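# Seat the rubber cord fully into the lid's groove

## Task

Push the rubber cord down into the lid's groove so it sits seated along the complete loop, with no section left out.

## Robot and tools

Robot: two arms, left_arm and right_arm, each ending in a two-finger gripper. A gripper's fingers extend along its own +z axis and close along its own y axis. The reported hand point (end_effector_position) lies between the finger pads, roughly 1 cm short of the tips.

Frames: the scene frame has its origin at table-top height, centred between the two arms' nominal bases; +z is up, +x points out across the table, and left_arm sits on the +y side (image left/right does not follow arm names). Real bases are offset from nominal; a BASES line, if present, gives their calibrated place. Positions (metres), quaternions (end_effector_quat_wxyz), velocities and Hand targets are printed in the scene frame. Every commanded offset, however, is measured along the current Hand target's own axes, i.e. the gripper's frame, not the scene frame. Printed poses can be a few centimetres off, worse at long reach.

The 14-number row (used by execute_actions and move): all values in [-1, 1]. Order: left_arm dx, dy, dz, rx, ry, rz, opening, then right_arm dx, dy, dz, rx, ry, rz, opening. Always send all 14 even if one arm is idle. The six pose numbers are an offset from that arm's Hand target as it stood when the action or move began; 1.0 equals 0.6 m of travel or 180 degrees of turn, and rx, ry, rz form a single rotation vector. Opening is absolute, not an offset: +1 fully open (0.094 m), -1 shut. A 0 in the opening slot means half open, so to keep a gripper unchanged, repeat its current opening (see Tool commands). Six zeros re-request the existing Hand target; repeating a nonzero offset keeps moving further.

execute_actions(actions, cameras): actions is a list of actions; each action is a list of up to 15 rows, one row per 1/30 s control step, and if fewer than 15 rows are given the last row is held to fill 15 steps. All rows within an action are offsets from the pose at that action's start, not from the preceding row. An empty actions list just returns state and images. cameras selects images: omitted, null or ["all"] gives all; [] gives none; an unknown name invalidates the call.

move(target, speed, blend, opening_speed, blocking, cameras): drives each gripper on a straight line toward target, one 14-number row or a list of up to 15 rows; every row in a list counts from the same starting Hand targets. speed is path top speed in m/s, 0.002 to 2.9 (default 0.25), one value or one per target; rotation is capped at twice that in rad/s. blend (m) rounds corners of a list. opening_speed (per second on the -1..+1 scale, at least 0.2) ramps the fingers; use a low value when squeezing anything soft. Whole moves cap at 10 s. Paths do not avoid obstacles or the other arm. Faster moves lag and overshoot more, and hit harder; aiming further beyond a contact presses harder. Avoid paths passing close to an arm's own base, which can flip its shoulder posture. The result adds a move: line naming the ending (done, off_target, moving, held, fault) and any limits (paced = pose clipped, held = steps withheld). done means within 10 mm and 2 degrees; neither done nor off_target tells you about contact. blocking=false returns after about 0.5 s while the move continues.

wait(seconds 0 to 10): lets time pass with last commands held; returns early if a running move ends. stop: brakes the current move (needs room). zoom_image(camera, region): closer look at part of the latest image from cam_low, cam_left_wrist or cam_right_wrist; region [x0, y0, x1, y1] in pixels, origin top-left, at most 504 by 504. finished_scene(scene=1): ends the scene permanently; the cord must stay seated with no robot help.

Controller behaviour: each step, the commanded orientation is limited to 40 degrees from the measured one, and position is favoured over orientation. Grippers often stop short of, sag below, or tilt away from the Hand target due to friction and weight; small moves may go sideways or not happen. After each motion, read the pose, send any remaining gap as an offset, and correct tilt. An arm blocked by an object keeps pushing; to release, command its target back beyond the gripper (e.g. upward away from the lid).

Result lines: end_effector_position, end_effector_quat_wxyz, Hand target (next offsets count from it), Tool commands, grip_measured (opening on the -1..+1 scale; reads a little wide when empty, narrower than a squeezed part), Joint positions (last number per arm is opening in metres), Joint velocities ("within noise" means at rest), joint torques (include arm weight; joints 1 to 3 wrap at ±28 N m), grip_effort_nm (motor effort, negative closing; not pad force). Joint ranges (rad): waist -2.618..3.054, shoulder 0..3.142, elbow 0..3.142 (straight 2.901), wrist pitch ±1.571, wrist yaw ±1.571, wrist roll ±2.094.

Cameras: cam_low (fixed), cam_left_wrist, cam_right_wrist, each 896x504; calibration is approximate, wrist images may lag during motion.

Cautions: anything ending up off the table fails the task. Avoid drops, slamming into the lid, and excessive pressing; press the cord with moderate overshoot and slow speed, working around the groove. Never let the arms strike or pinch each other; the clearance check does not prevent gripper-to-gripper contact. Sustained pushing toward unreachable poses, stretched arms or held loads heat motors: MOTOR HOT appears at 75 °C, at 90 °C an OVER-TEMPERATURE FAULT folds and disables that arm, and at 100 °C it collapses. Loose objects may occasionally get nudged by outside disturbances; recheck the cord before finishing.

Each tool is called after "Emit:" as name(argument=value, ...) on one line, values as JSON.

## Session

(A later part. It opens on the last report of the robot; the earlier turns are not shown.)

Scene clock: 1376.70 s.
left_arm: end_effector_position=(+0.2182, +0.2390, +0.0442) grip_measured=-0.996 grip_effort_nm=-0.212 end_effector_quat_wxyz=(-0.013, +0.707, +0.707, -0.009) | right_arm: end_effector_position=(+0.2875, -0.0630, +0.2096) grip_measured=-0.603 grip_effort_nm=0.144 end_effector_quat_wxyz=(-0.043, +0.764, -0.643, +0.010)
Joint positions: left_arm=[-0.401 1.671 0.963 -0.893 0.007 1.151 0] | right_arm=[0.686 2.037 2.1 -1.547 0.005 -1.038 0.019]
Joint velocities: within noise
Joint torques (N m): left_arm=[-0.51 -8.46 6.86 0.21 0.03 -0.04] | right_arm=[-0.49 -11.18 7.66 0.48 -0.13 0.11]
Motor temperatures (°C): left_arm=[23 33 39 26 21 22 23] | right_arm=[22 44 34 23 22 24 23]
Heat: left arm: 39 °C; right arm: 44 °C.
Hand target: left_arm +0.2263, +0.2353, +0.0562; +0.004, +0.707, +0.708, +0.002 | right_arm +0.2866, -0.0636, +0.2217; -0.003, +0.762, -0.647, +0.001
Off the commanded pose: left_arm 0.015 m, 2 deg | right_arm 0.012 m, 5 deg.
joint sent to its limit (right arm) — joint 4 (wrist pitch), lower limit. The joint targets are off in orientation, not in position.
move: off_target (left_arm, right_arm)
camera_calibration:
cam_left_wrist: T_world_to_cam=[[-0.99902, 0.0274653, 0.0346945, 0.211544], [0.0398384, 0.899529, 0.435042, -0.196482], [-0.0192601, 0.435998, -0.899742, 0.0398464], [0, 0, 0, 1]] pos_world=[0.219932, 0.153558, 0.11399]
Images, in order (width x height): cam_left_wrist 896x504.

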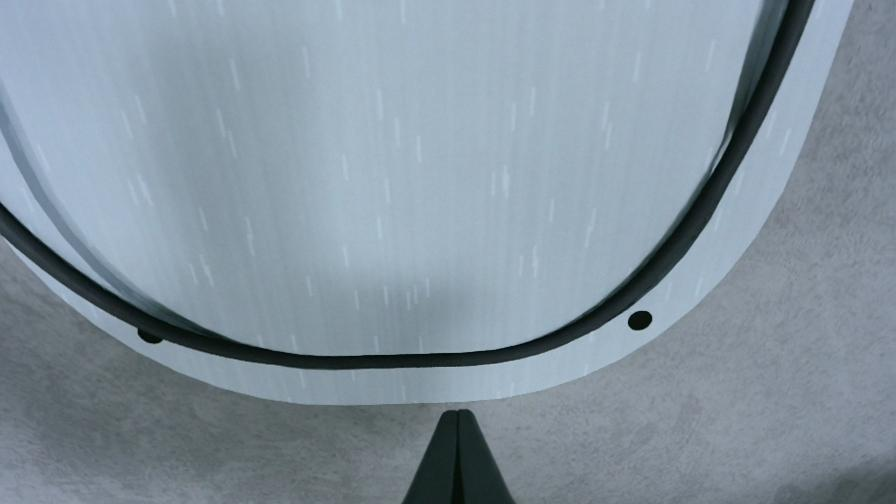

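Emit:
move(target=[[-0.003,0.07,0.0,0,0,0.111,-1,0,0,0,0,0,0,-0.6],[0.0055,0.0767,0.088,0,0,0.111,-1,0,0,0,0,0,0,-0.6],[-0.003,0.075,0,0,0,0.111,-1,0,0,0,0,0,0,-0.6]], speed=[0.15,0.08,0.15], cameras=["cam_left_wrist"])

Scene clock: 1389.50 s.
left_arm: end_effector_position=(+0.2628, +0.2376, +0.0418) grip_measured=-0.996 grip_effort_nm=-0.208 end_effector_quat_wxyz=(-0.013, +0.817, +0.576, -0.012) | right_arm: end_effector_position=(+0.2875, -0.0630, +0.2096) grip_measured=-0.603 grip_effort_nm=0.139 end_effector_quat_wxyz=(-0.043, +0.764, -0.643, +0.010)
Joint positions: left_arm=[-0.346 1.827 1.14 -0.919 0.005 1.547 0] | right_arm=[0.686 2.037 2.1 -1.547 0.005 -1.038 0.019]
Joint velocities: within noise
Joint torques (N m): left_arm=[-0.49 -10.52 6.98 0.24 0.06 -0.04] | right_arm=[-0.42 -11.14 7.66 0.5 -0.13 0.11]
Motor temperatures (°C): left_arm=[23 33 39 26 21 22 23] | right_arm=[22 44 34 23 22 24 23]
Heat: left arm: 39 °C; right arm: 44 °C.
Hand target: left_arm +0.2712, +0.2336, +0.0566; +0.003, +0.819, +0.574, +0.003 | right_arm +0.2866, -0.0636, +0.2217; -0.003, +0.762, -0.647, +0.001
Off the commanded pose: left_arm 0.017 m, 3 deg | right_arm 0.012 m, 5 deg.
joint sent to its limit (right arm) — joint 4 (wrist pitch), lower limit. The joint targets are off in orientation, not in position.
move: off_target (left_arm, right_arm)
camera_calibration:
cam_left_wrist: T_world_to_cam=[[-0.931515, 0.361561, 0.0394206, 0.158862], [0.34302, 0.837333, 0.425689, -0.260426], [0.120904, 0.410057, -0.904011, 0.00863704], [0, 0, 0, 1]] pos_world=[0.236269, 0.157084, 0.112406]
Images, in order (width x height): cam_left_wrist 896x504.

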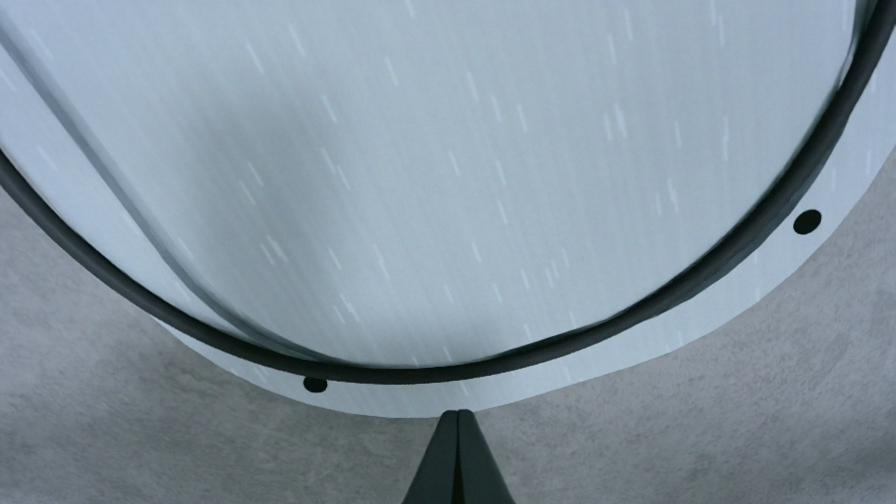

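Emit:
move(target=[[-0.01,0.036,-0.01,0,0,0.111,-1,0,0,0,0,0,0,-0.6],[0.002,0.0357,0.088,0,0,0.111,-1,0,0,0,0,0,0,-0.6],[-0.01,0.034,-0.01,0,0,0.111,-1,0,0,0,0,0,0,-0.6],[-0.01,-0.023,-0.01,0,0,-0.067,-1,0,0,0,0,0,0,-0.6],[0.006,-0.0233,0.088,0,0,-0.067,-1,0,0,0,0,0,0,-0.6],[-0.01,-0.0233,-0.01,0,0,-0.067,-1,0,0,0,0,0,0,-0.6]], speed=[0.15,0.1,0.2,0.2,0.1,0.2], cameras=["cam_left_wrist"])

Scene clock: 1401.93 s.
left_arm: end_effector_position=(+0.2485, +0.2361, +0.0495) grip_measured=-0.996 grip_effort_nm=-0.208 end_effector_quat_wxyz=(-0.012, +0.754, +0.656, -0.010) | right_arm: end_effector_position=(+0.2875, -0.0630, +0.2096) grip_measured=-0.603 grip_effort_nm=0.144 end_effector_quat_wxyz=(-0.043, +0.764, -0.643, +0.010)
Joint positions: left_arm=[-0.367 1.765 1.096 -0.932 0.007 1.323 0] | right_arm=[0.686 2.037 2.1 -1.547 0.005 -1.038 0.019]
Joint velocities: within noise
Joint torques (N m): left_arm=[-0.32 -9.42 7.05 0.25 0.03 0] | right_arm=[-0.5 -11.17 7.57 0.48 -0.13 0.1]
Motor temperatures (°C): left_arm=[23 33 40 26 21 22 23] | right_arm=[22 44 34 23 22 24 23]
Heat: left arm: 40 °C; right arm: 44 °C.
Hand target: left_arm +0.2559, +0.2327, +0.0624; +0.004, +0.754, +0.657, +0.002 | right_arm +0.2866, -0.0636, +0.2217; -0.003, +0.762, -0.647, +0.001
Off the commanded pose: left_arm 0.015 m, 2 deg | right_arm 0.012 m, 5 deg.
joint sent to its limit (right arm) — joint 4 (wrist pitch), lower limit. The joint targets are off in orientation, not in position.
move: off_target (left_arm, right_arm)
camera_calibration:
cam_left_wrist: T_world_to_cam=[[-0.985445, 0.166304, 0.0352307, 0.205461], [0.165152, 0.887472, 0.430253, -0.225412], [0.0402864, 0.429809, -0.902021, 0.0332075], [0, 0, 0, 1]] pos_world=[0.23836, 0.151605, 0.1197]
Images, in order (width x height): cam_left_wrist 896x504.

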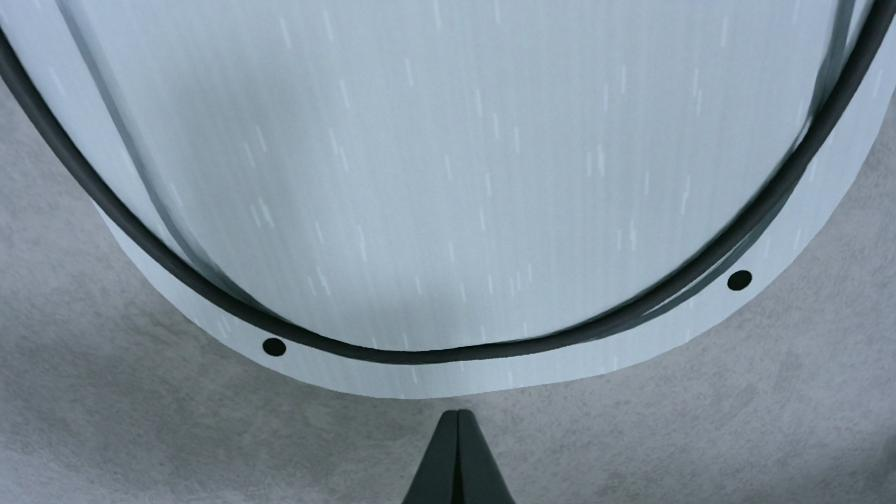

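Emit:
move(target=[[-0.01,-0.09,-0.01,0,0,-0.167,-1,0,0,0,0,0,0,-0.6],[-0.005,-0.0933,0.095,0,0,-0.167,-1,0,0,0,0,0,0,-0.6],[-0.015,-0.092,0.01,0,0,-0.167,-1,0,0,0,0,0,0,-0.6]], speed=[0.2,0.1,0.2], cameras=["cam_left_wrist"])

Scene clock: 1411.30 s.
left_arm: end_effector_position=(+0.1928, +0.2352, +0.0456) grip_measured=-0.996 grip_effort_nm=-0.208 end_effector_quat_wxyz=(-0.013, +0.559, +0.829, -0.004) | right_arm: end_effector_position=(+0.2875, -0.0630, +0.2096) grip_measured=-0.603 grip_effort_nm=0.149 end_effector_quat_wxyz=(-0.043, +0.764, -0.643, +0.010)
Joint positions: left_arm=[-0.458 1.587 0.879 -0.89 0.006 0.709 0] | right_arm=[0.686 2.037 2.1 -1.547 0.005 -1.038 0.019]
Joint velocities: within noise
Joint torques (N m): left_arm=[-0.54 -7.53 6.84 0.3 0.03 -0.07] | right_arm=[-0.44 -11.1 7.65 0.48 -0.12 0.11]
Motor temperatures (°C): left_arm=[23 33 39 26 21 22 23] | right_arm=[22 45 34 23 22 24 23]
Heat: left arm: 39 °C; right arm: 45 °C.
Hand target: left_arm +0.2001, +0.2313, +0.0559; +0.004, +0.557, +0.830, +0.001 | right_arm +0.2866, -0.0636, +0.2217; -0.003, +0.762, -0.647, +0.001
Off the commanded pose: left_arm 0.013 m, 2 deg | right_arm 0.012 m, 5 deg.
joint sent to its limit (right arm) — joint 4 (wrist pitch), lower limit. The joint targets are off in orientation, not in position.
move: off_target (left_arm, right_arm)
camera_calibration:
cam_left_wrist: T_world_to_cam=[[-0.936677, -0.349183, 0.0266135, 0.263103], [-0.301763, 0.843361, 0.444614, -0.113976], [-0.177697, 0.408429, -0.895327, 0.0790791], [0, 0, 0, 1]] pos_world=[0.226101, 0.155696, 0.114475]
Images, in order (width x height): cam_left_wrist 896x504.

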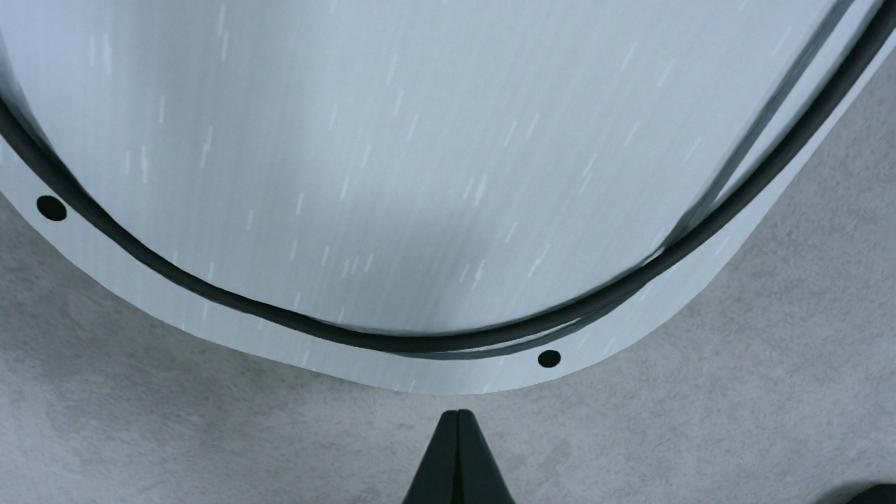

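Emit:
move(target=[[-0.012,0,0,0,0,0,-1,0,0,0,0,0,0,-0.6],[0.004,-0.003,0.07,0,0,0,-1,0,0,0,0,0,0,-0.6],[0.018,-0.004,0.07,0,0,0,-1,0,0,0,0,0,0,-0.6],[0.018,-0.004,0.09,0,0,0,-1,0,0,0,0,0,0,-0.6]], speed=[0.15,0.1,0.04,0.1], cameras=["cam_left_wrist"])

Emit:
move(target=[[-0.01,0,-0.088,0,0,0.0,-1,0,0,0,0,0,0,-0.6]], speed=[0.2], cameras=["cam_left_wrist"])

Scene clock: 1421.97 s.
left_arm: end_effector_position=(+0.1920, +0.2373, +0.0211) grip_measured=-0.996 grip_effort_nm=-0.212 end_effector_quat_wxyz=(+0.000, +0.556, +0.831, -0.003) | right_arm: end_effector_position=(+0.2875, -0.0630, +0.2096) grip_measured=-0.603 grip_effort_nm=0.149 end_effector_quat_wxyz=(-0.043, +0.764, -0.643, +0.010)
Joint positions: left_arm=[-0.452 1.609 0.79 -0.753 0.005 0.708 0] | right_arm=[0.686 2.037 2.1 -1.547 0.005 -1.038 0.019]
Joint velocities: within noise
Joint torques (N m): left_arm=[0.7 -2.03 1.07 1.37 0.02 0.19] | right_arm=[-0.51 -11.12 7.57 0.51 -0.13 0.13]
Motor temperatures (°C): left_arm=[23 33 39 26 21 22 23] | right_arm=[22 45 34 23 22 24 23]
Heat: left arm: 39 °C; right arm: 45 °C.
Hand target: left_arm +0.1943, +0.2402, +0.0019; +0.004, +0.557, +0.830, +0.001 | right_arm +0.2866, -0.0636, +0.2217; -0.003, +0.762, -0.647, +0.001
Off the commanded pose: left_arm 0.020 m, 1 deg | right_arm 0.012 m, 5 deg.
joint sent to its limit (right arm) — joint 4 (wrist pitch), lower limit. The joint targets are off in orientation, not in position.
move: off_target (left_arm, right_arm)
camera_calibration:
cam_left_wrist: T_world_to_cam=[[-0.934713, -0.3553, 0.00861346, 0.265243], [-0.31777, 0.846342, 0.427466, -0.102345], [-0.159169, 0.396821, -0.90399, 0.0554862], [0, 0, 0, 1]] pos_world=[0.224236, 0.158841, 0.0916231]
Images, in order (width x height): cam_left_wrist 896x504.

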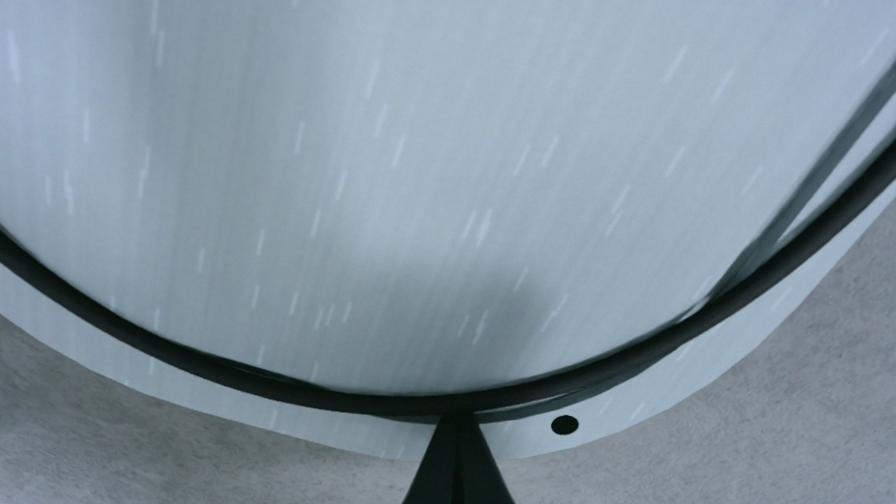

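Scene clock: 1423.17 s.
left_arm: end_effector_position=(+0.1885, +0.2391, +0.0441) grip_measured=-0.996 grip_effort_nm=-0.212 end_effector_quat_wxyz=(-0.014, +0.556, +0.831, -0.004) | right_arm: end_effector_position=(+0.2875, -0.0630, +0.2096) grip_measured=-0.603 grip_effort_nm=0.144 end_effector_quat_wxyz=(-0.043, +0.764, -0.643, +0.010)
Joint positions: left_arm=[-0.452 1.57 0.855 -0.885 0.005 0.708 0] | right_arm=[0.686 2.037 2.1 -1.547 0.005 -1.038 0.019]
Joint velocities: within noise
Joint torques (N m): left_arm=[-0.59 -7.46 7.28 0.28 0.02 0.08] | right_arm=[-0.47 -11.14 7.61 0.48 -0.12 0.11]
Motor temperatures (°C): left_arm=[23 33 39 26 21 22 23] | right_arm=[22 45 34 23 22 24 23]
Heat: left arm: 39 °C; right arm: 45 °C.
Hand target: left_arm +0.1961, +0.2348, +0.0547; +0.004, +0.557, +0.830, +0.001 | right_arm +0.2866, -0.0636, +0.2217; -0.003, +0.762, -0.647, +0.001
Off the commanded pose: left_arm 0.014 m, 2 deg | right_arm 0.012 m, 5 deg.
joint sent to its limit (right arm) — joint 4 (wrist pitch), lower limit. The joint targets are off in orientation, not in position.
move: off_target (left_arm, right_arm)
camera_calibration:
cam_left_wrist: T_world_to_cam=[[-0.934235, -0.355609, 0.0273268, 0.261627], [-0.307008, 0.840814, 0.445846, -0.116328], [-0.181524, 0.408136, -0.894692, 0.0760671], [0, 0, 0, 1]] pos_world=[0.222515, 0.159801, 0.112772]
Images, in order (width x height): cam_left_wrist 896x504.

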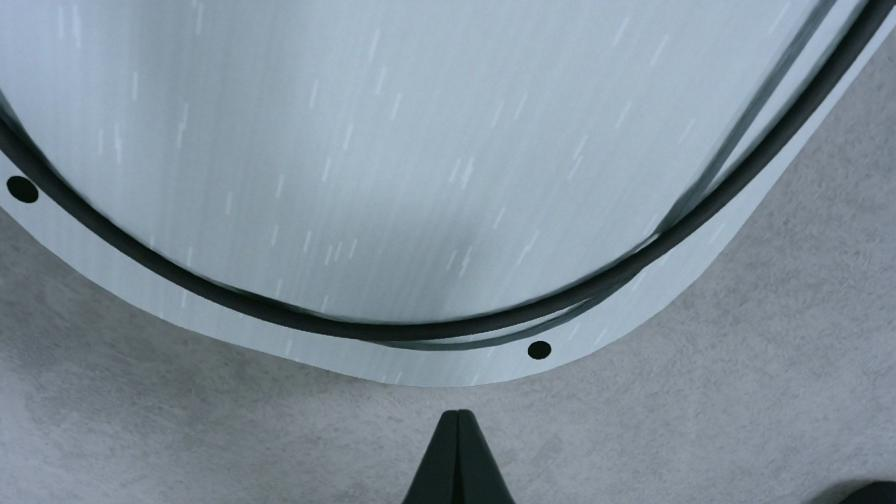

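Emit:
move(target=[[-0.025,0,0,0,0,0,-1,0,0,0,0,0,0,-0.6],[-0.013,0,0.07,0,0,0,-1,0,0,0,0,0,0,-0.6],[0.003,0,0.07,0,0,0,-1,0,0,0,0,0,0,-0.6],[0.003,0,0.09,0,0,0,-1,0,0,0,0,0,0,-0.6]], speed=[0.15,0.1,0.04,0.1], cameras=["cam_left_wrist"])

Emit:
move(target=[[-0.01,0,-0.088,0,0,0.0,-1,0,0,0,0,0,0,-0.6]], speed=[0.2], cameras=["cam_left_wrist"])

Scene clock: 1431.27 s.
left_arm: end_effector_position=(+0.1939, +0.2271, +0.0240) grip_measured=-0.996 grip_effort_nm=-0.212 end_effector_quat_wxyz=(+0.010, +0.558, +0.830, -0.015) | right_arm: end_effector_position=(+0.2875, -0.0630, +0.2096) grip_measured=-0.603 grip_effort_nm=0.144 end_effector_quat_wxyz=(-0.043, +0.764, -0.643, +0.010)
Joint positions: left_arm=[-0.467 1.611 0.805 -0.749 0.031 0.697 0] | right_arm=[0.686 2.037 2.1 -1.547 0.005 -1.038 0.019]
Joint velocities: within noise
Joint torques (N m): left_arm=[1.11 -1.29 0.79 1.36 -0.27 0.22] | right_arm=[-0.51 -11.1 7.61 0.47 -0.12 0.11]
Motor temperatures (°C): left_arm=[23 32 39 26 21 22 23] | right_arm=[22 45 34 23 22 24 23]
Heat: left arm: 39 °C; right arm: 45 °C.
Hand target: left_arm +0.1958, +0.2363, +0.0007; +0.004, +0.558, +0.830, +0.001 | right_arm +0.2866, -0.0636, +0.2217; -0.003, +0.762, -0.647, +0.001
Off the commanded pose: left_arm 0.025 m, 2 deg | right_arm 0.012 m, 5 deg.
joint sent to its limit (right arm) — joint 4 (wrist pitch), lower limit. The joint targets are off in orientation, not in position.
move: off_target (left_arm, right_arm)
camera_calibration:
cam_left_wrist: T_world_to_cam=[[-0.93627, -0.350874, 0.016897, 0.262491], [-0.315231, 0.860441, 0.400339, -0.0974389], [-0.155007, 0.369499, -0.916211, 0.0682154], [0, 0, 0, 1]] pos_world=[0.225621, 0.150736, 0.097073]
Images, in order (width x height): cam_left_wrist 896x504.

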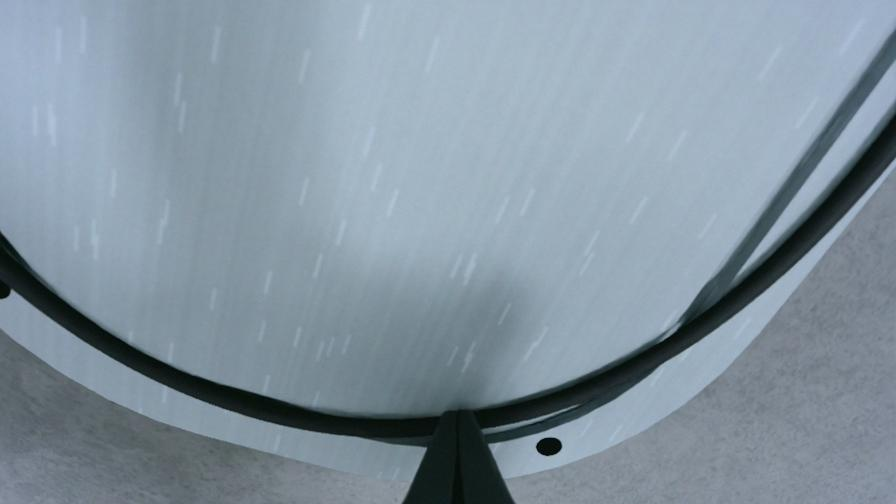

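Scene clock: 1432.43 s.
left_arm: end_effector_position=(+0.1889, +0.2344, +0.0422) grip_measured=-0.996 grip_effort_nm=-0.208 end_effector_quat_wxyz=(-0.015, +0.558, +0.830, -0.005) | right_arm: end_effector_position=(+0.2875, -0.0630, +0.2096) grip_measured=-0.603 grip_effort_nm=0.144 end_effector_quat_wxyz=(-0.043, +0.764, -0.643, +0.010)
Joint positions: left_arm=[-0.467 1.586 0.863 -0.879 0.007 0.697 0] | right_arm=[0.686 2.037 2.1 -1.547 0.005 -1.038 0.019]
Joint velocities: within noise
Joint torques (N m): left_arm=[-0.09 -7.72 7.17 0.28 0.02 0.02] | right_arm=[-0.49 -11.19 7.57 0.49 -0.16 0.12]
Motor temperatures (°C): left_arm=[23 32 39 26 21 22 23] | right_arm=[22 45 34 23 22 24 23]
Heat: left arm: 39 °C; right arm: 45 °C.
Hand target: left_arm +0.1977, +0.2309, +0.0535; +0.004, +0.558, +0.830, +0.001 | right_arm +0.2866, -0.0636, +0.2217; -0.003, +0.762, -0.647, +0.001
Off the commanded pose: left_arm 0.015 m, 2 deg | right_arm 0.012 m, 5 deg.
joint sent to its limit (right arm) — joint 4 (wrist pitch), lower limit. The joint targets are off in orientation, not in position.
move: off_target (left_arm, right_arm)
camera_calibration:
cam_left_wrist: T_world_to_cam=[[-0.935608, -0.351713, 0.0305904, 0.259598], [-0.301919, 0.842028, 0.447028, -0.112753], [-0.182983, 0.409007, -0.893997, 0.0764034], [0, 0, 0, 1]] pos_world=[0.22282, 0.154995, 0.110767]
Images, in order (width x height): cam_left_wrist 896x504.

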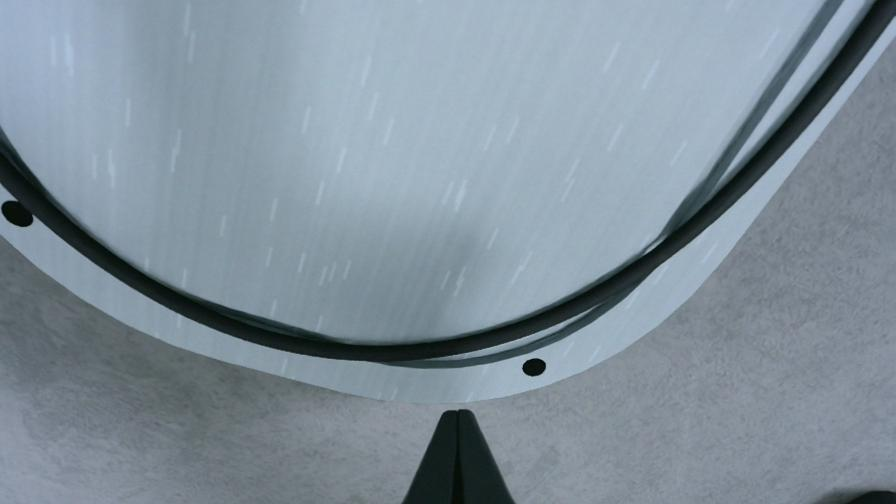

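Emit:
zoom_image(camera="cam_left_wrist", region=[0, 200, 220, 360])

Emit:
zoom_image(camera="cam_left_wrist", region=[180, 270, 400, 400])

Scaled by 2.291 from the camera's 896x504 image, which has a finer 1280x720 frame.

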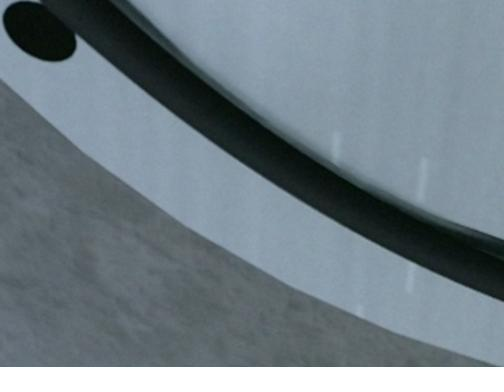

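Scaled by 2.291 from the camera's 896x504 image, which has a finer 1280x720 frame.

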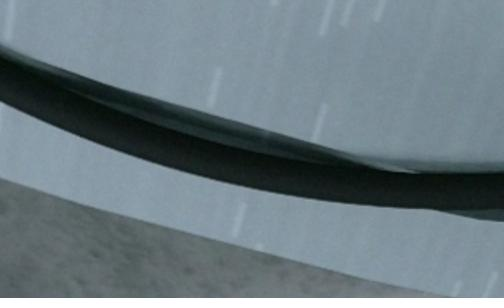

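Emit:
move(target=[[-0.020,0.0773,-0.005,0,0,0.123,-1,0,0,0,0,0,0,-0.6],[-0.010,0.0773,0.088,0,0,0.123,-1,0,0,0,0,0,0,-0.6],[-0.02,0.07,0.01,0,0,0.123,-1,0,0,0,0,0,0,-0.6],[-0.003,0.0588,0.088,0,0,0.123,-1,0,0,0,0,0,0,-0.6],[-0.02,0.057,-0.01,0,0,0.123,-1,0,0,0,0,0,0,-0.6]], speed=[0.2,0.1,0.15,0.1,0.2], cameras=["cam_left_wrist"])

Scene clock: 1451.60 s.
left_arm: end_effector_position=(+0.2264, +0.2364, +0.0478) grip_measured=-0.996 grip_effort_nm=-0.208 end_effector_quat_wxyz=(-0.013, +0.708, +0.706, -0.007) | right_arm: end_effector_position=(+0.2875, -0.0630, +0.2096) grip_measured=-0.603 grip_effort_nm=0.139 end_effector_quat_wxyz=(-0.043, +0.764, -0.643, +0.010)
Joint positions: left_arm=[-0.399 1.694 1.005 -0.911 0.004 1.155 0] | right_arm=[0.686 2.037 2.1 -1.547 0.005 -1.038 0.019]
Joint velocities: within noise
Joint torques (N m): left_arm=[-0.32 -8.81 7.01 0.25 -0.01 -0.01] | right_arm=[-0.49 -11.12 7.6 0.49 -0.11 0.11]
Motor temperatures (°C): left_arm=[23 32 40 25 21 22 23] | right_arm=[22 45 34 23 22 24 23]
Heat: left arm: 40 °C; right arm: 45 °C.
Hand target: left_arm +0.2339, +0.2327, +0.0598; +0.004, +0.707, +0.708, +0.002 | right_arm +0.2866, -0.0636, +0.2217; -0.003, +0.762, -0.647, +0.001
Off the commanded pose: left_arm 0.015 m, 2 deg | right_arm 0.012 m, 5 deg.
joint sent to its limit (right arm) — joint 4 (wrist pitch), lower limit. The joint targets are off in orientation, not in position.
move: off_target (left_arm, right_arm)
camera_calibration:
cam_left_wrist: T_world_to_cam=[[-0.998999, 0.030518, 0.0327198, 0.219043], [0.0417571, 0.898585, 0.436809, -0.19638], [-0.016071, 0.437737, -0.898959, 0.0432434], [0, 0, 0, 1]] pos_world=[0.227719, 0.15085, 0.117487]
Images, in order (width x height): cam_left_wrist 896x504.

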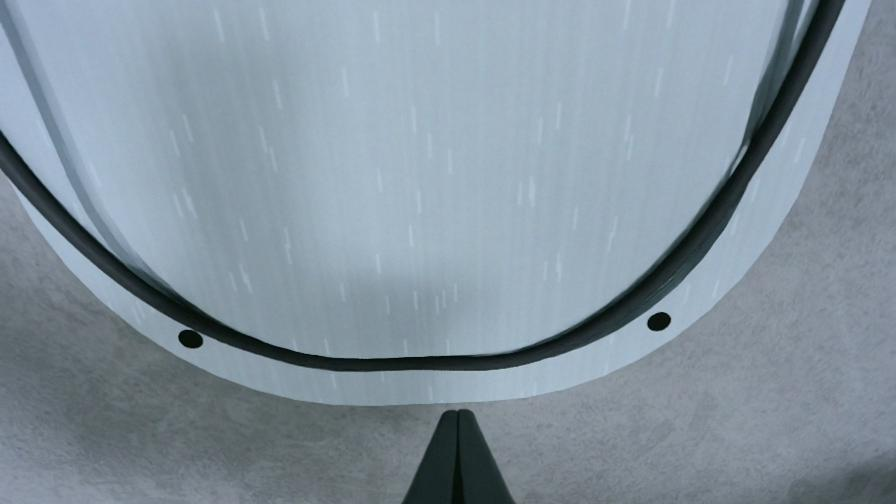

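Emit:
move(target=[[0.005,-0.0288,-0.005,0,0,-0.044,-1,0,0,0,0,0,0,-0.6],[0.0153,-0.0288,0.093,0,0,-0.044,-1,0,0,0,0,0,0,-0.6],[0.0,-0.03,-0.0,0,0,-0.044,-1,0,0,0,0,0,0,-0.6],[0.0,-0.0505,0.01,0,0,-0.111,-1,0,0,0,0,0,0,-0.6],[0.0098,-0.0505,0.093,0,0,-0.111,-1,0,0,0,0,0,0,-0.6],[-0.008,-0.05,-0.01,0,0,-0.111,-1,0,0,0,0,0,0,-0.6]], speed=[0.2,0.1,0.15,0.1,0.1,0.2], cameras=["cam_left_wrist"])

Scene clock: 1463.93 s.
left_arm: end_effector_position=(+0.1976, +0.2318, +0.0556) grip_measured=-0.996 grip_effort_nm=-0.208 end_effector_quat_wxyz=(-0.012, +0.575, +0.818, -0.002) | right_arm: end_effector_position=(+0.2875, -0.0630, +0.2096) grip_measured=-0.603 grip_effort_nm=0.144 end_effector_quat_wxyz=(-0.043, +0.764, -0.643, +0.010)
Joint positions: left_arm=[-0.464 1.588 0.924 -0.931 0.002 0.742 0] | right_arm=[0.686 2.037 2.1 -1.547 0.005 -1.038 0.019]
Joint velocities: within noise
Joint torques (N m): left_arm=[-0.44 -7.51 6.99 0.26 0.07 0.02] | right_arm=[-0.42 -11.11 7.72 0.49 -0.14 0.12]
Motor temperatures (°C): left_arm=[23 32 41 25 21 22 23] | right_arm=[22 45 34 23 22 24 23]
Heat: left arm: 41 °C; right arm: 45 °C.
Hand target: left_arm +0.2038, +0.2279, +0.0656; +0.004, +0.573, +0.820, +0.001 | right_arm +0.2866, -0.0636, +0.2217; -0.003, +0.762, -0.647, +0.001
Off the commanded pose: left_arm 0.012 m, 2 deg | right_arm 0.012 m, 5 deg.
joint sent to its limit (right arm) — joint 4 (wrist pitch), lower limit. The joint targets are off in orientation, not in position.
move: off_target (left_arm, right_arm)
camera_calibration:
cam_left_wrist: T_world_to_cam=[[-0.949698, -0.312397, 0.0219555, 0.260499], [-0.270578, 0.853823, 0.444718, -0.122672], [-0.157675, 0.416408, -0.895401, 0.0844791], [0, 0, 0, 1]] pos_world=[0.227523, 0.150941, 0.124478]
Images, in order (width x height): cam_left_wrist 896x504.

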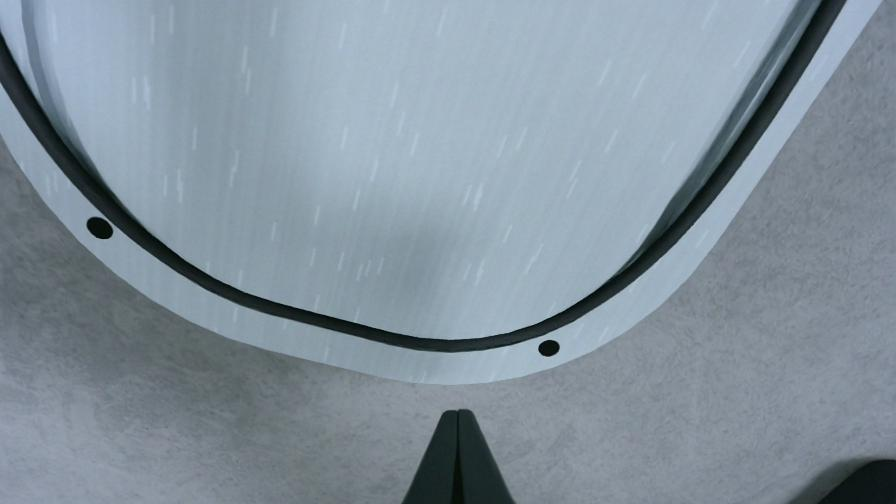

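Emit:
move(target=[[0.0,-0.0239,0.01,0,0,-0.089,-1,0,0,0,0,0,0,-0.6],[0.0128,-0.0239,0.104,0,0,-0.089,-1,0,0,0,0,0,0,-0.6],[0.0,-0.025,0.01,0,0,-0.089,-1,0,0,0,0,0,0,-0.6],[-0.012,-0.0511,0.02,0,0,-0.178,-1,0,0,0,0,0,0,-0.6],[0.0,-0.0511,0.104,0,0,-0.178,-1,0,0,0,0,0,0,-0.6],[-0.01,-0.05,0.01,0,0,-0.178,-1,0,0,0,0,0,0,-0.6]], speed=[0.2,0.1,0.15,0.1,0.1,0.2], cameras=["cam_left_wrist"])

Scene clock: 1475.40 s.
left_arm: end_effector_position=(+0.1717, +0.2171, +0.0495) grip_measured=-0.996 grip_effort_nm=-0.212 end_effector_quat_wxyz=(-0.012, +0.326, +0.945, +0.002) | right_arm: end_effector_position=(+0.2875, -0.0630, +0.2096) grip_measured=-0.603 grip_effort_nm=0.144 end_effector_quat_wxyz=(-0.043, +0.764, -0.643, +0.010)
Joint positions: left_arm=[-0.572 1.544 0.854 -0.906 0.002 0.074 0] | right_arm=[0.686 2.037 2.1 -1.547 0.005 -1.038 0.019]
Joint velocities: within noise
Joint torques (N m): left_arm=[-0.72 -7.12 6.54 0.25 0.05 -0.07] | right_arm=[-0.46 -11.14 7.69 0.48 -0.13 0.11]
Motor temperatures (°C): left_arm=[23 33 40 25 21 22 23] | right_arm=[22 45 34 23 22 24 23]
Heat: left arm: 40 °C; right arm: 45 °C.
Hand target: left_arm +0.1777, +0.2120, +0.0594; +0.004, +0.325, +0.946, +0.000 | right_arm +0.2866, -0.0636, +0.2217; -0.003, +0.762, -0.647, +0.001
Off the commanded pose: left_arm 0.013 m, 2 deg | right_arm 0.012 m, 5 deg.
joint sent to its limit (right arm) — joint 4 (wrist pitch), lower limit. The joint targets are off in orientation, not in position.
move: off_target (left_arm, right_arm)
camera_calibration:
cam_left_wrist: T_world_to_cam=[[-0.638298, -0.769743, 0.00844132, 0.277991], [-0.683858, 0.572046, 0.452882, 0.01725], [-0.353432, 0.283301, -0.89153, 0.143379], [0, 0, 0, 1]] pos_world=[0.239913, 0.163494, 0.117668]
Images, in order (width x height): cam_left_wrist 896x504.

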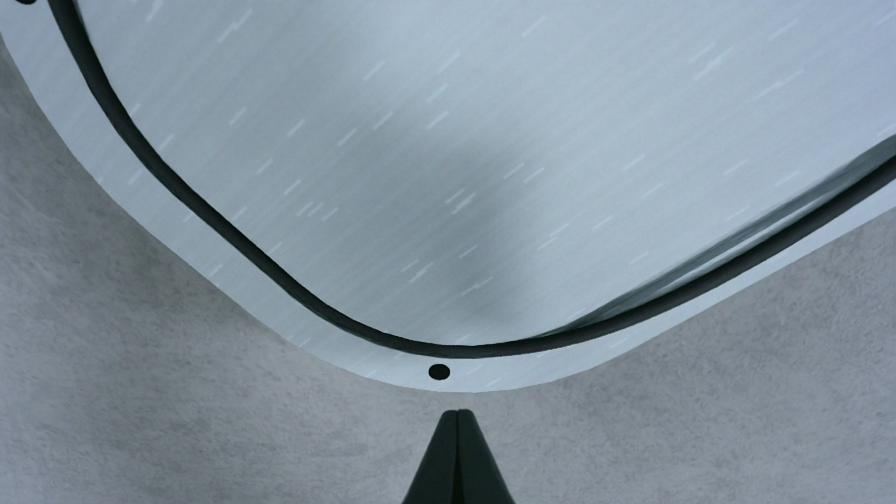

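Emit:
move(target=[[-0.005,-0.025,0.01,0,0,-0.089,-1,0,0,0,0,0,0,-0.6],[0.0055,-0.025,0.094,0,0,-0.089,-1,0,0,0,0,0,0,-0.6]], speed=[0.2,0.1], cameras=["cam_left_wrist"])

Scene clock: 1483.87 s.
left_arm: end_effector_position=(+0.1629, +0.2051, +0.0212) grip_measured=-0.996 grip_effort_nm=-0.212 end_effector_quat_wxyz=(-0.007, +0.193, +0.981, +0.002) | right_arm: end_effector_position=(+0.2875, -0.0630, +0.2096) grip_measured=-0.603 grip_effort_nm=0.144 end_effector_quat_wxyz=(-0.043, +0.764, -0.643, +0.010)
Joint positions: left_arm=[-0.635 1.594 0.775 -0.766 0.002 -0.267 0] | right_arm=[0.686 2.037 2.1 -1.547 0.005 -1.038 0.019]
Joint velocities: within noise
Joint torques (N m): left_arm=[-0.47 -1.87 1.42 1.47 -0.03 -0.06] | right_arm=[-0.42 -11.08 7.65 0.5 -0.14 0.11]
Motor temperatures (°C): left_arm=[23 33 40 25 21 22 23] | right_arm=[22 45 34 23 22 24 23]
Heat: left arm: 40 °C; right arm: 45 °C.
Hand target: left_arm +0.1664, +0.2020, +0.0029; +0.004, +0.190, +0.982, +0.000 | right_arm +0.2866, -0.0636, +0.2217; -0.003, +0.762, -0.647, +0.001
Off the commanded pose: left_arm 0.019 m, 1 deg | right_arm 0.012 m, 5 deg.
joint sent to its limit (right arm) — joint 4 (wrist pitch), lower limit. The joint targets are off in orientation, not in position.
move: off_target (left_arm, right_arm)
camera_calibration:
cam_left_wrist: T_world_to_cam=[[-0.403989, -0.914761, 0.00238696, 0.255017], [-0.819537, 0.363092, 0.443309, 0.096014], [-0.406389, 0.177136, -0.896365, 0.148896], [0, 0, 0, 1]] pos_world=[0.242221, 0.172043, 0.090293]
Images, in order (width x height): cam_left_wrist 896x504.

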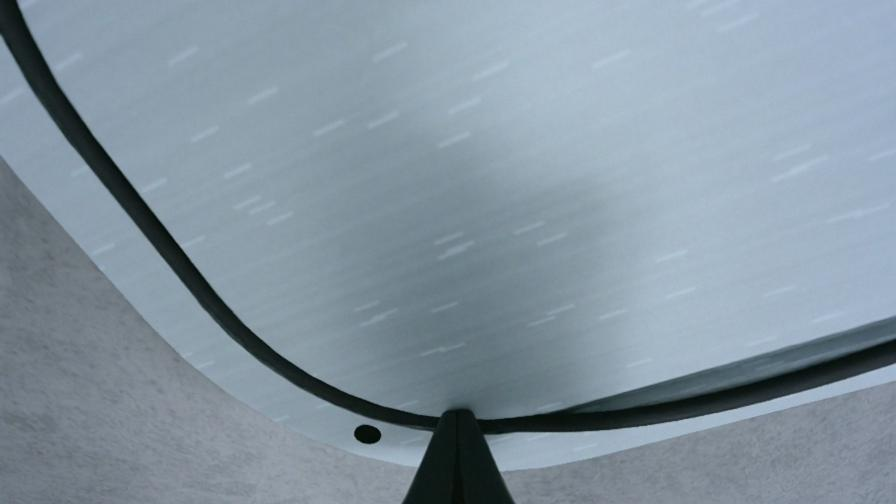

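Emit:
move(target=[[-0.02,0,-0.08,0,0,0,-1,0,0,0,0,0,0,-0.6],[-0.02,-0.04,-0.07,0,0,-0.089,-1,0,0,0,0,0,0,-0.6],[-0.008,-0.04,0.0,0,0,-0.089,-1,0,0,0,0,0,0,-0.6],[-0.025,-0.04,-0.08,0,0,-0.089,-1,0,0,0,0,0,0,-0.6],[-0.025,-0.063,-0.07,0,0,-0.122,-1,0,0,0,0,0,0,-0.6],[-0.017,-0.063,0.0,0,0,-0.122,-1,0,0,0,0,0,0,-0.6]], speed=[0.2,0.2,0.1,0.2,0.15,0.1], cameras=["cam_left_wrist"])

Emit:
move(target=[[-0.01,0,-0.09,0,0,0.0,-1,0,0,0,0,0,0,-0.6]], speed=[0.2], cameras=["cam_left_wrist"])

Scene clock: 1496.00 s.
left_arm: end_effector_position=(+0.1622, +0.1637, +0.0215) grip_measured=-0.996 grip_effort_nm=-0.203 end_effector_quat_wxyz=(+0.002, +0.004, +1.000, -0.002) | right_arm: end_effector_position=(+0.2875, -0.0630, +0.2096) grip_measured=-0.603 grip_effort_nm=0.139 end_effector_quat_wxyz=(-0.043, +0.764, -0.643, +0.010)
Joint positions: left_arm=[-0.764 1.674 0.863 -0.755 0.001 -0.776 0] | right_arm=[0.686 2.037 2.1 -1.547 0.005 -1.038 0.019]
Joint velocities: within noise
Joint torques (N m): left_arm=[-0.42 -2.54 1.61 1.31 -0.06 -0.12] | right_arm=[-0.51 -11.11 7.68 0.49 -0.14 0.12]
Motor temperatures (°C): left_arm=[23 31 39 26 21 22 23] | right_arm=[22 45 34 23 22 24 23]
Heat: left arm: 39 °C; right arm: 45 °C.
Hand target: left_arm +0.1618, +0.1632, +0.0030; +0.004, -0.001, +1.000, -0.001 | right_arm +0.2866, -0.0636, +0.2217; -0.003, +0.762, -0.647, +0.001
Off the commanded pose: left_arm 0.019 m, 1 deg | right_arm 0.012 m, 5 deg.
joint sent to its limit (right arm) — joint 4 (wrist pitch), lower limit. The joint targets are off in orientation, not in position.
move: off_target (left_arm, right_arm)
camera_calibration:
cam_left_wrist: T_world_to_cam=[[-0.0351794, -0.999351, 0.00772252, 0.170802], [-0.903299, 0.0351022, 0.427572, 0.177973], [-0.427566, 0.00806598, -0.903948, 0.187443], [0, 0, 0, 1]] pos_world=[0.246916, 0.162932, 0.0920235]
Images, in order (width x height): cam_left_wrist 896x504.

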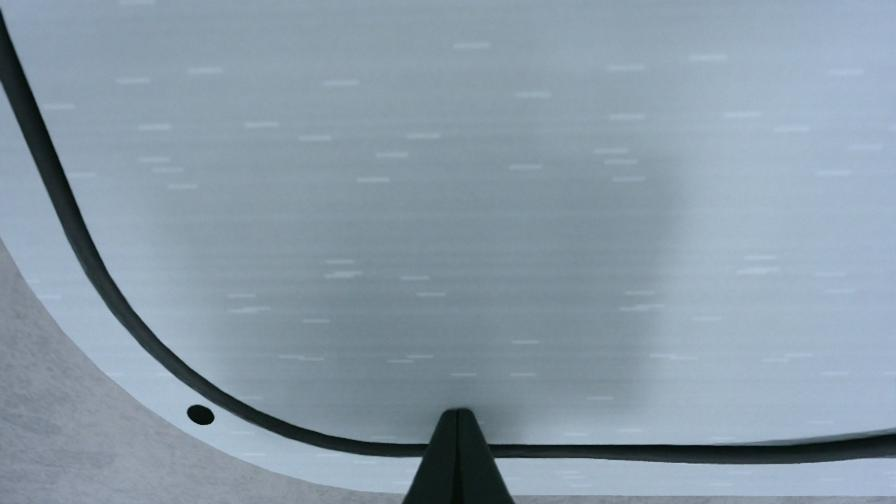

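Scene clock: 1497.20 s.
left_arm: end_effector_position=(+0.1597, +0.1676, +0.0456) grip_measured=-0.996 grip_effort_nm=-0.208 end_effector_quat_wxyz=(-0.011, +0.001, +1.000, +0.010) | right_arm: end_effector_position=(+0.2875, -0.0630, +0.2096) grip_measured=-0.603 grip_effort_nm=0.144 end_effector_quat_wxyz=(-0.043, +0.764, -0.643, +0.010)
Joint positions: left_arm=[-0.76 1.638 0.933 -0.895 0.001 -0.776 0] | right_arm=[0.686 2.037 2.1 -1.547 0.005 -1.038 0.019]
Joint velocities: within noise
Joint torques (N m): left_arm=[0.54 -8.34 6.76 0.23 -0.07 0.05] | right_arm=[-0.49 -11.17 7.62 0.5 -0.14 0.11]
Motor temperatures (°C): left_arm=[23 31 39 26 21 22 23] | right_arm=[22 45 34 23 22 24 23]
Heat: left arm: 39 °C; right arm: 45 °C.
Hand target: left_arm +0.1673, +0.1632, +0.0571; +0.004, -0.001, +1.000, -0.001 | right_arm +0.2866, -0.0636, +0.2217; -0.003, +0.762, -0.647, +0.001
Off the commanded pose: left_arm 0.014 m, 2 deg | right_arm 0.012 m, 5 deg.
joint sent to its limit (right arm) — joint 4 (wrist pitch), lower limit. The joint targets are off in orientation, not in position.
move: off_target (left_arm, right_arm)
camera_calibration:
cam_left_wrist: T_world_to_cam=[[-0.0310875, -0.999394, -0.0156409, 0.1749], [-0.892747, 0.0207262, 0.450081, 0.165007], [-0.449484, 0.0279552, -0.892851, 0.207895], [0, 0, 0, 1]] pos_world=[0.246192, 0.165562, 0.114088]
Images, in order (width x height): cam_left_wrist 896x504.

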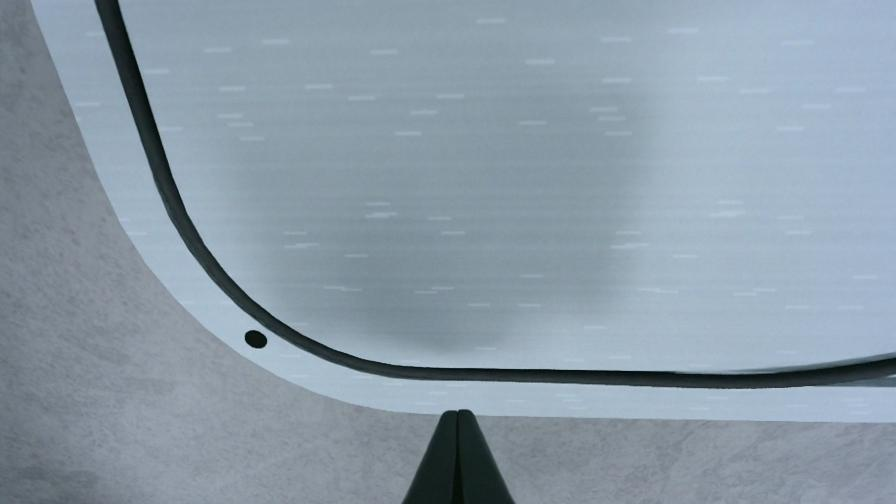

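Emit:
move(target=[[0.005,-0.055,0.0,0,0,0,-1,0,0,0,0,0,0,-0.6],[0.015,-0.055,0.09,0,0,0,-1,0,0,0,0,0,0,-0.6],[0.0,-0.055,0.01,0,0,0,-1,0,0,0,0,0,0,-0.6],[0.005,-0.085,0.02,0,0,0,-1,0,0,0,0,0,0,-0.6],[0.015,-0.085,0.09,0,0,0,-1,0,0,0,0,0,0,-0.6]], speed=[0.2,0.1,0.15,0.2,0.1], cameras=["cam_left_wrist"])

Emit:
move(target=[[-0.01,0,-0.09,0,0,0.0,-1,0,0,0,0,0,0,-0.6]], speed=[0.2], cameras=["cam_left_wrist"])

Scene clock: 1506.07 s.
left_arm: end_effector_position=(+0.1604, +0.1134, +0.0223) grip_measured=-0.996 grip_effort_nm=-0.208 end_effector_quat_wxyz=(+0.004, +0.002, +1.000, -0.001) | right_arm: end_effector_position=(+0.2875, -0.0630, +0.2096) grip_measured=-0.603 grip_effort_nm=0.139 end_effector_quat_wxyz=(-0.043, +0.764, -0.643, +0.010)
Joint positions: left_arm=[-0.892 1.798 1.015 -0.782 -0.005 -0.906 0] | right_arm=[0.686 2.037 2.1 -1.547 0.005 -1.038 0.019]
Joint velocities: within noise
Joint torques (N m): left_arm=[-0.57 -3.67 1.94 1.24 0.02 -0.1] | right_arm=[-0.49 -11.15 7.66 0.51 -0.11 0.11]
Motor temperatures (°C): left_arm=[23 32 39 26 21 22 23] | right_arm=[22 45 34 23 22 24 23]
Heat: left arm: 39 °C; right arm: 45 °C.
Hand target: left_arm +0.1589, +0.1121, +0.0031; +0.004, -0.001, +1.000, -0.001 | right_arm +0.2866, -0.0636, +0.2217; -0.003, +0.762, -0.647, +0.001
Off the commanded pose: left_arm 0.019 m, 0 deg | right_arm 0.012 m, 5 deg.
joint sent to its limit (right arm) — joint 4 (wrist pitch), lower limit. The joint targets are off in orientation, not in position.
move: off_target (left_arm, right_arm)
camera_calibration:
cam_left_wrist: T_world_to_cam=[[-0.0329564, -0.999437, 0.00625587, 0.120156], [-0.905457, 0.0325064, 0.423191, 0.178626], [-0.423156, 0.00828243, -0.906019, 0.187168], [0, 0, 0, 1]] pos_world=[0.244899, 0.112732, 0.0932335]
Images, in order (width x height): cam_left_wrist 896x504.

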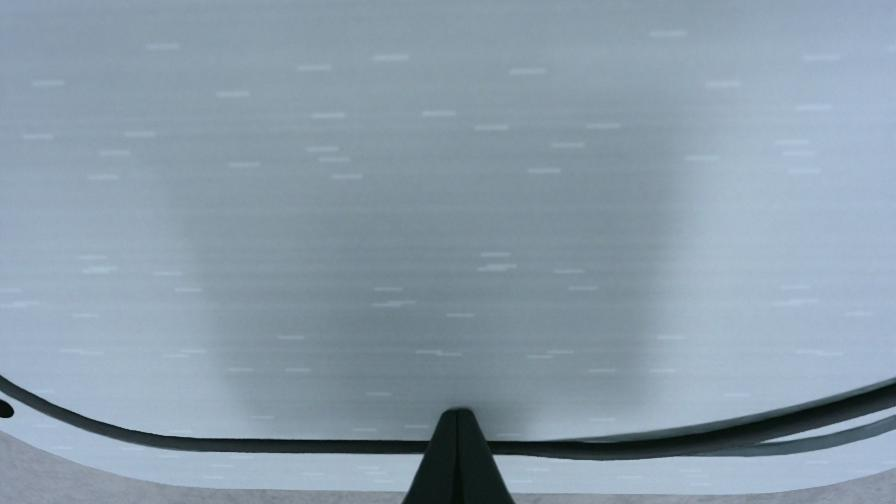

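Scene clock: 1507.23 s.
left_arm: end_effector_position=(+0.1575, +0.1184, +0.0433) grip_measured=-0.996 grip_effort_nm=-0.217 end_effector_quat_wxyz=(-0.009, +0.001, +1.000, +0.015) | right_arm: end_effector_position=(+0.2875, -0.0630, +0.2096) grip_measured=-0.603 grip_effort_nm=0.144 end_effector_quat_wxyz=(-0.043, +0.764, -0.643, +0.010)
Joint positions: left_arm=[-0.889 1.774 1.08 -0.912 -0.005 -0.906 0] | right_arm=[0.686 2.037 2.1 -1.547 0.005 -1.038 0.019]
Joint velocities: within noise
Joint torques (N m): left_arm=[0.47 -9.99 6.98 0.18 0 0.04] | right_arm=[-0.5 -11.17 7.66 0.49 -0.12 0.11]
Motor temperatures (°C): left_arm=[23 32 39 26 21 22 23] | right_arm=[22 45 34 23 22 24 23]
Heat: left arm: 39 °C; right arm: 45 °C.
Hand target: left_arm +0.1645, +0.1122, +0.0572; +0.004, -0.001, +1.000, -0.001 | right_arm +0.2866, -0.0636, +0.2217; -0.003, +0.762, -0.647, +0.001
Off the commanded pose: left_arm 0.017 m, 2 deg | right_arm 0.012 m, 5 deg.
joint sent to its limit (right arm) — joint 4 (wrist pitch), lower limit. The joint targets are off in orientation, not in position.
move: off_target (left_arm, right_arm)
camera_calibration:
cam_left_wrist: T_world_to_cam=[[-0.0305577, -0.999193, -0.0260824, 0.12601], [-0.894328, 0.0156789, 0.447137, 0.166082], [-0.446367, 0.0369897, -0.894085, 0.204761], [0, 0, 0, 1]] pos_world=[0.243781, 0.11573, 0.1121]
Images, in order (width x height): cam_left_wrist 896x504.

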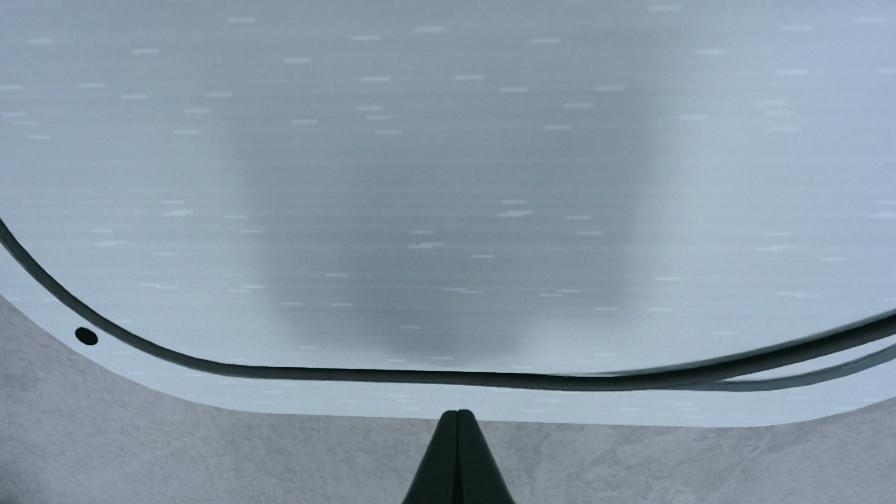

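Emit:
move(target=[[0.005,-0.03,0.0,0,0,0,-1,0.15,0,0,0,0,0,-0.6],[0.0115,-0.03,0.09,0,0,0,-1,0.15,0,0,0,0,0,-0.6],[0.0,-0.03,0.01,0,0,0,-1,0.15,0,0,0,0,0,-0.6],[0.005,-0.058,0.02,0,0,0,-1,0.15,0,0,0,0,0,-0.6],[0.0115,-0.058,0.09,0,0,0,-1,0.15,0,0,0,0,0,-0.6]], speed=[0.2,0.1,0.15,0.2,0.1], cameras=["cam_left_wrist"])

Emit:
move(target=[[-0.01,0,-0.09,0,0,0.0,-1,0,0,0,0,0,0,-0.6]], speed=[0.2], cameras=["cam_left_wrist"])

Scene clock: 1515.63 s.
left_arm: end_effector_position=(+0.1588, +0.0788, +0.0229) grip_measured=-0.996 grip_effort_nm=-0.203 end_effector_quat_wxyz=(+0.003, +0.003, +1.000, -0.001) | right_arm: end_effector_position=(+0.3062, -0.1507, +0.2120) grip_measured=-0.603 grip_effort_nm=0.144 end_effector_quat_wxyz=(-0.022, +0.758, -0.652, +0.009)
Joint positions: left_arm=[-0.961 1.889 1.139 -0.816 -0.004 -0.974 0] | right_arm=[0.467 1.927 1.954 -1.55 0 -1.235 0.019]
Joint velocities: within noise
Joint torques (N m): left_arm=[-0.44 -4.55 1.99 1.23 0.02 -0.08] | right_arm=[-0.28 -11.25 5.71 0.42 -0.11 -0.06]
Motor temperatures (°C): left_arm=[23 33 39 26 21 22 23] | right_arm=[22 46 34 23 22 24 23]
Heat: left arm: 39 °C; right arm: 46 °C.
Hand target: left_arm +0.1581, +0.0772, +0.0033; +0.004, -0.001, +1.000, -0.002 | right_arm +0.3012, -0.1525, +0.2215; -0.003, +0.762, -0.647, +0.001
Off the commanded pose: left_arm 0.020 m, 0 deg | right_arm 0.011 m, 3 deg.
joint sent to its limit (right arm) — joint 4 (wrist pitch), lower limit. The joint targets are off in orientation, not in position.
move: off_target (left_arm, right_arm)
camera_calibration:
cam_left_wrist: T_world_to_cam=[[-0.03442, -0.999388, 0.00623049, 0.0857709], [-0.904789, 0.0338084, 0.424517, 0.177669], [-0.424468, 0.0089746, -0.905399, 0.187529], [0, 0, 0, 1]] pos_world=[0.243305, 0.0780287, 0.0938307]
Images, in order (width x height): cam_left_wrist 896x504.

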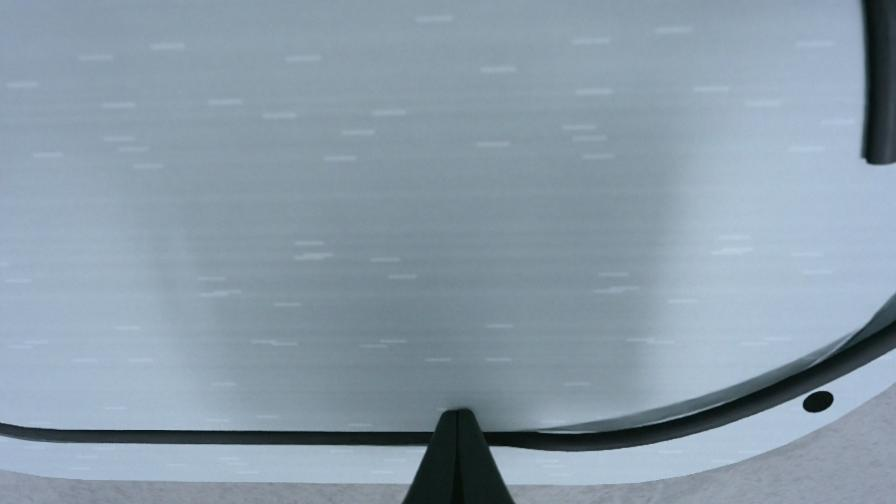

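Scene clock: 1516.80 s.
left_arm: end_effector_position=(+0.1563, +0.0844, +0.0411) grip_measured=-0.996 grip_effort_nm=-0.208 end_effector_quat_wxyz=(-0.010, +0.002, +1.000, +0.018) | right_arm: end_effector_position=(+0.3062, -0.1507, +0.2120) grip_measured=-0.603 grip_effort_nm=0.144 end_effector_quat_wxyz=(-0.022, +0.758, -0.652, +0.009)
Joint positions: left_arm=[-0.958 1.876 1.201 -0.937 -0.004 -0.974 0] | right_arm=[0.467 1.927 1.954 -1.55 0 -1.235 0.019]
Joint velocities: within noise
Joint torques (N m): left_arm=[0.59 -11.21 7.19 0.22 0.01 0.07] | right_arm=[-0.27 -11.19 5.74 0.41 -0.11 -0.07]
Motor temperatures (°C): left_arm=[23 33 39 26 21 22 23] | right_arm=[22 46 34 23 22 24 23]
Heat: left arm: 39 °C; right arm: 46 °C.
Hand target: left_arm +0.1636, +0.0775, +0.0573; +0.004, -0.001, +1.000, -0.001 | right_arm +0.3012, -0.1525, +0.2215; -0.003, +0.762, -0.647, +0.001
Off the commanded pose: left_arm 0.019 m, 3 deg | right_arm 0.011 m, 3 deg.
joint sent to its limit (right arm) — joint 4 (wrist pitch), lower limit. The joint targets are off in orientation, not in position.
move: off_target (left_arm, right_arm)
camera_calibration:
cam_left_wrist: T_world_to_cam=[[-0.0317551, -0.999009, -0.0311732, 0.0921509], [-0.89362, 0.0144071, 0.448594, 0.166446], [-0.4477, 0.0421021, -0.893192, 0.203084], [0, 0, 0, 1]] pos_world=[0.242586, 0.0811114, 0.109599]
Images, in order (width x height): cam_left_wrist 896x504.

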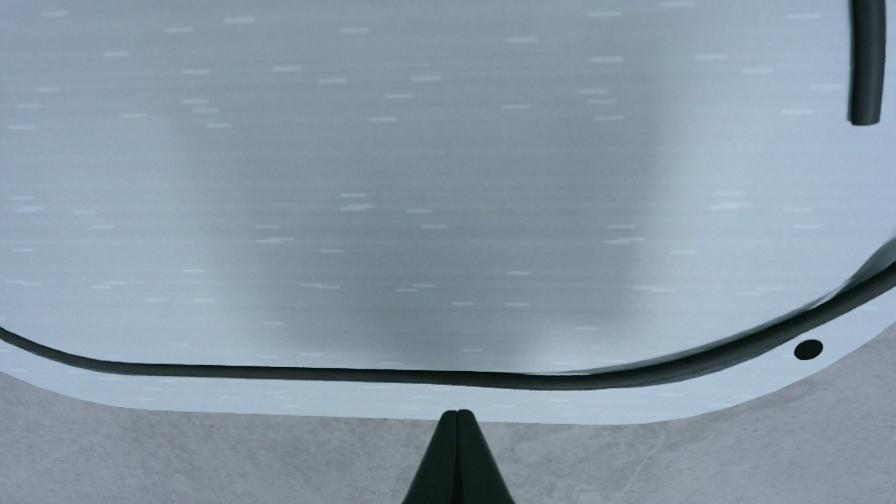

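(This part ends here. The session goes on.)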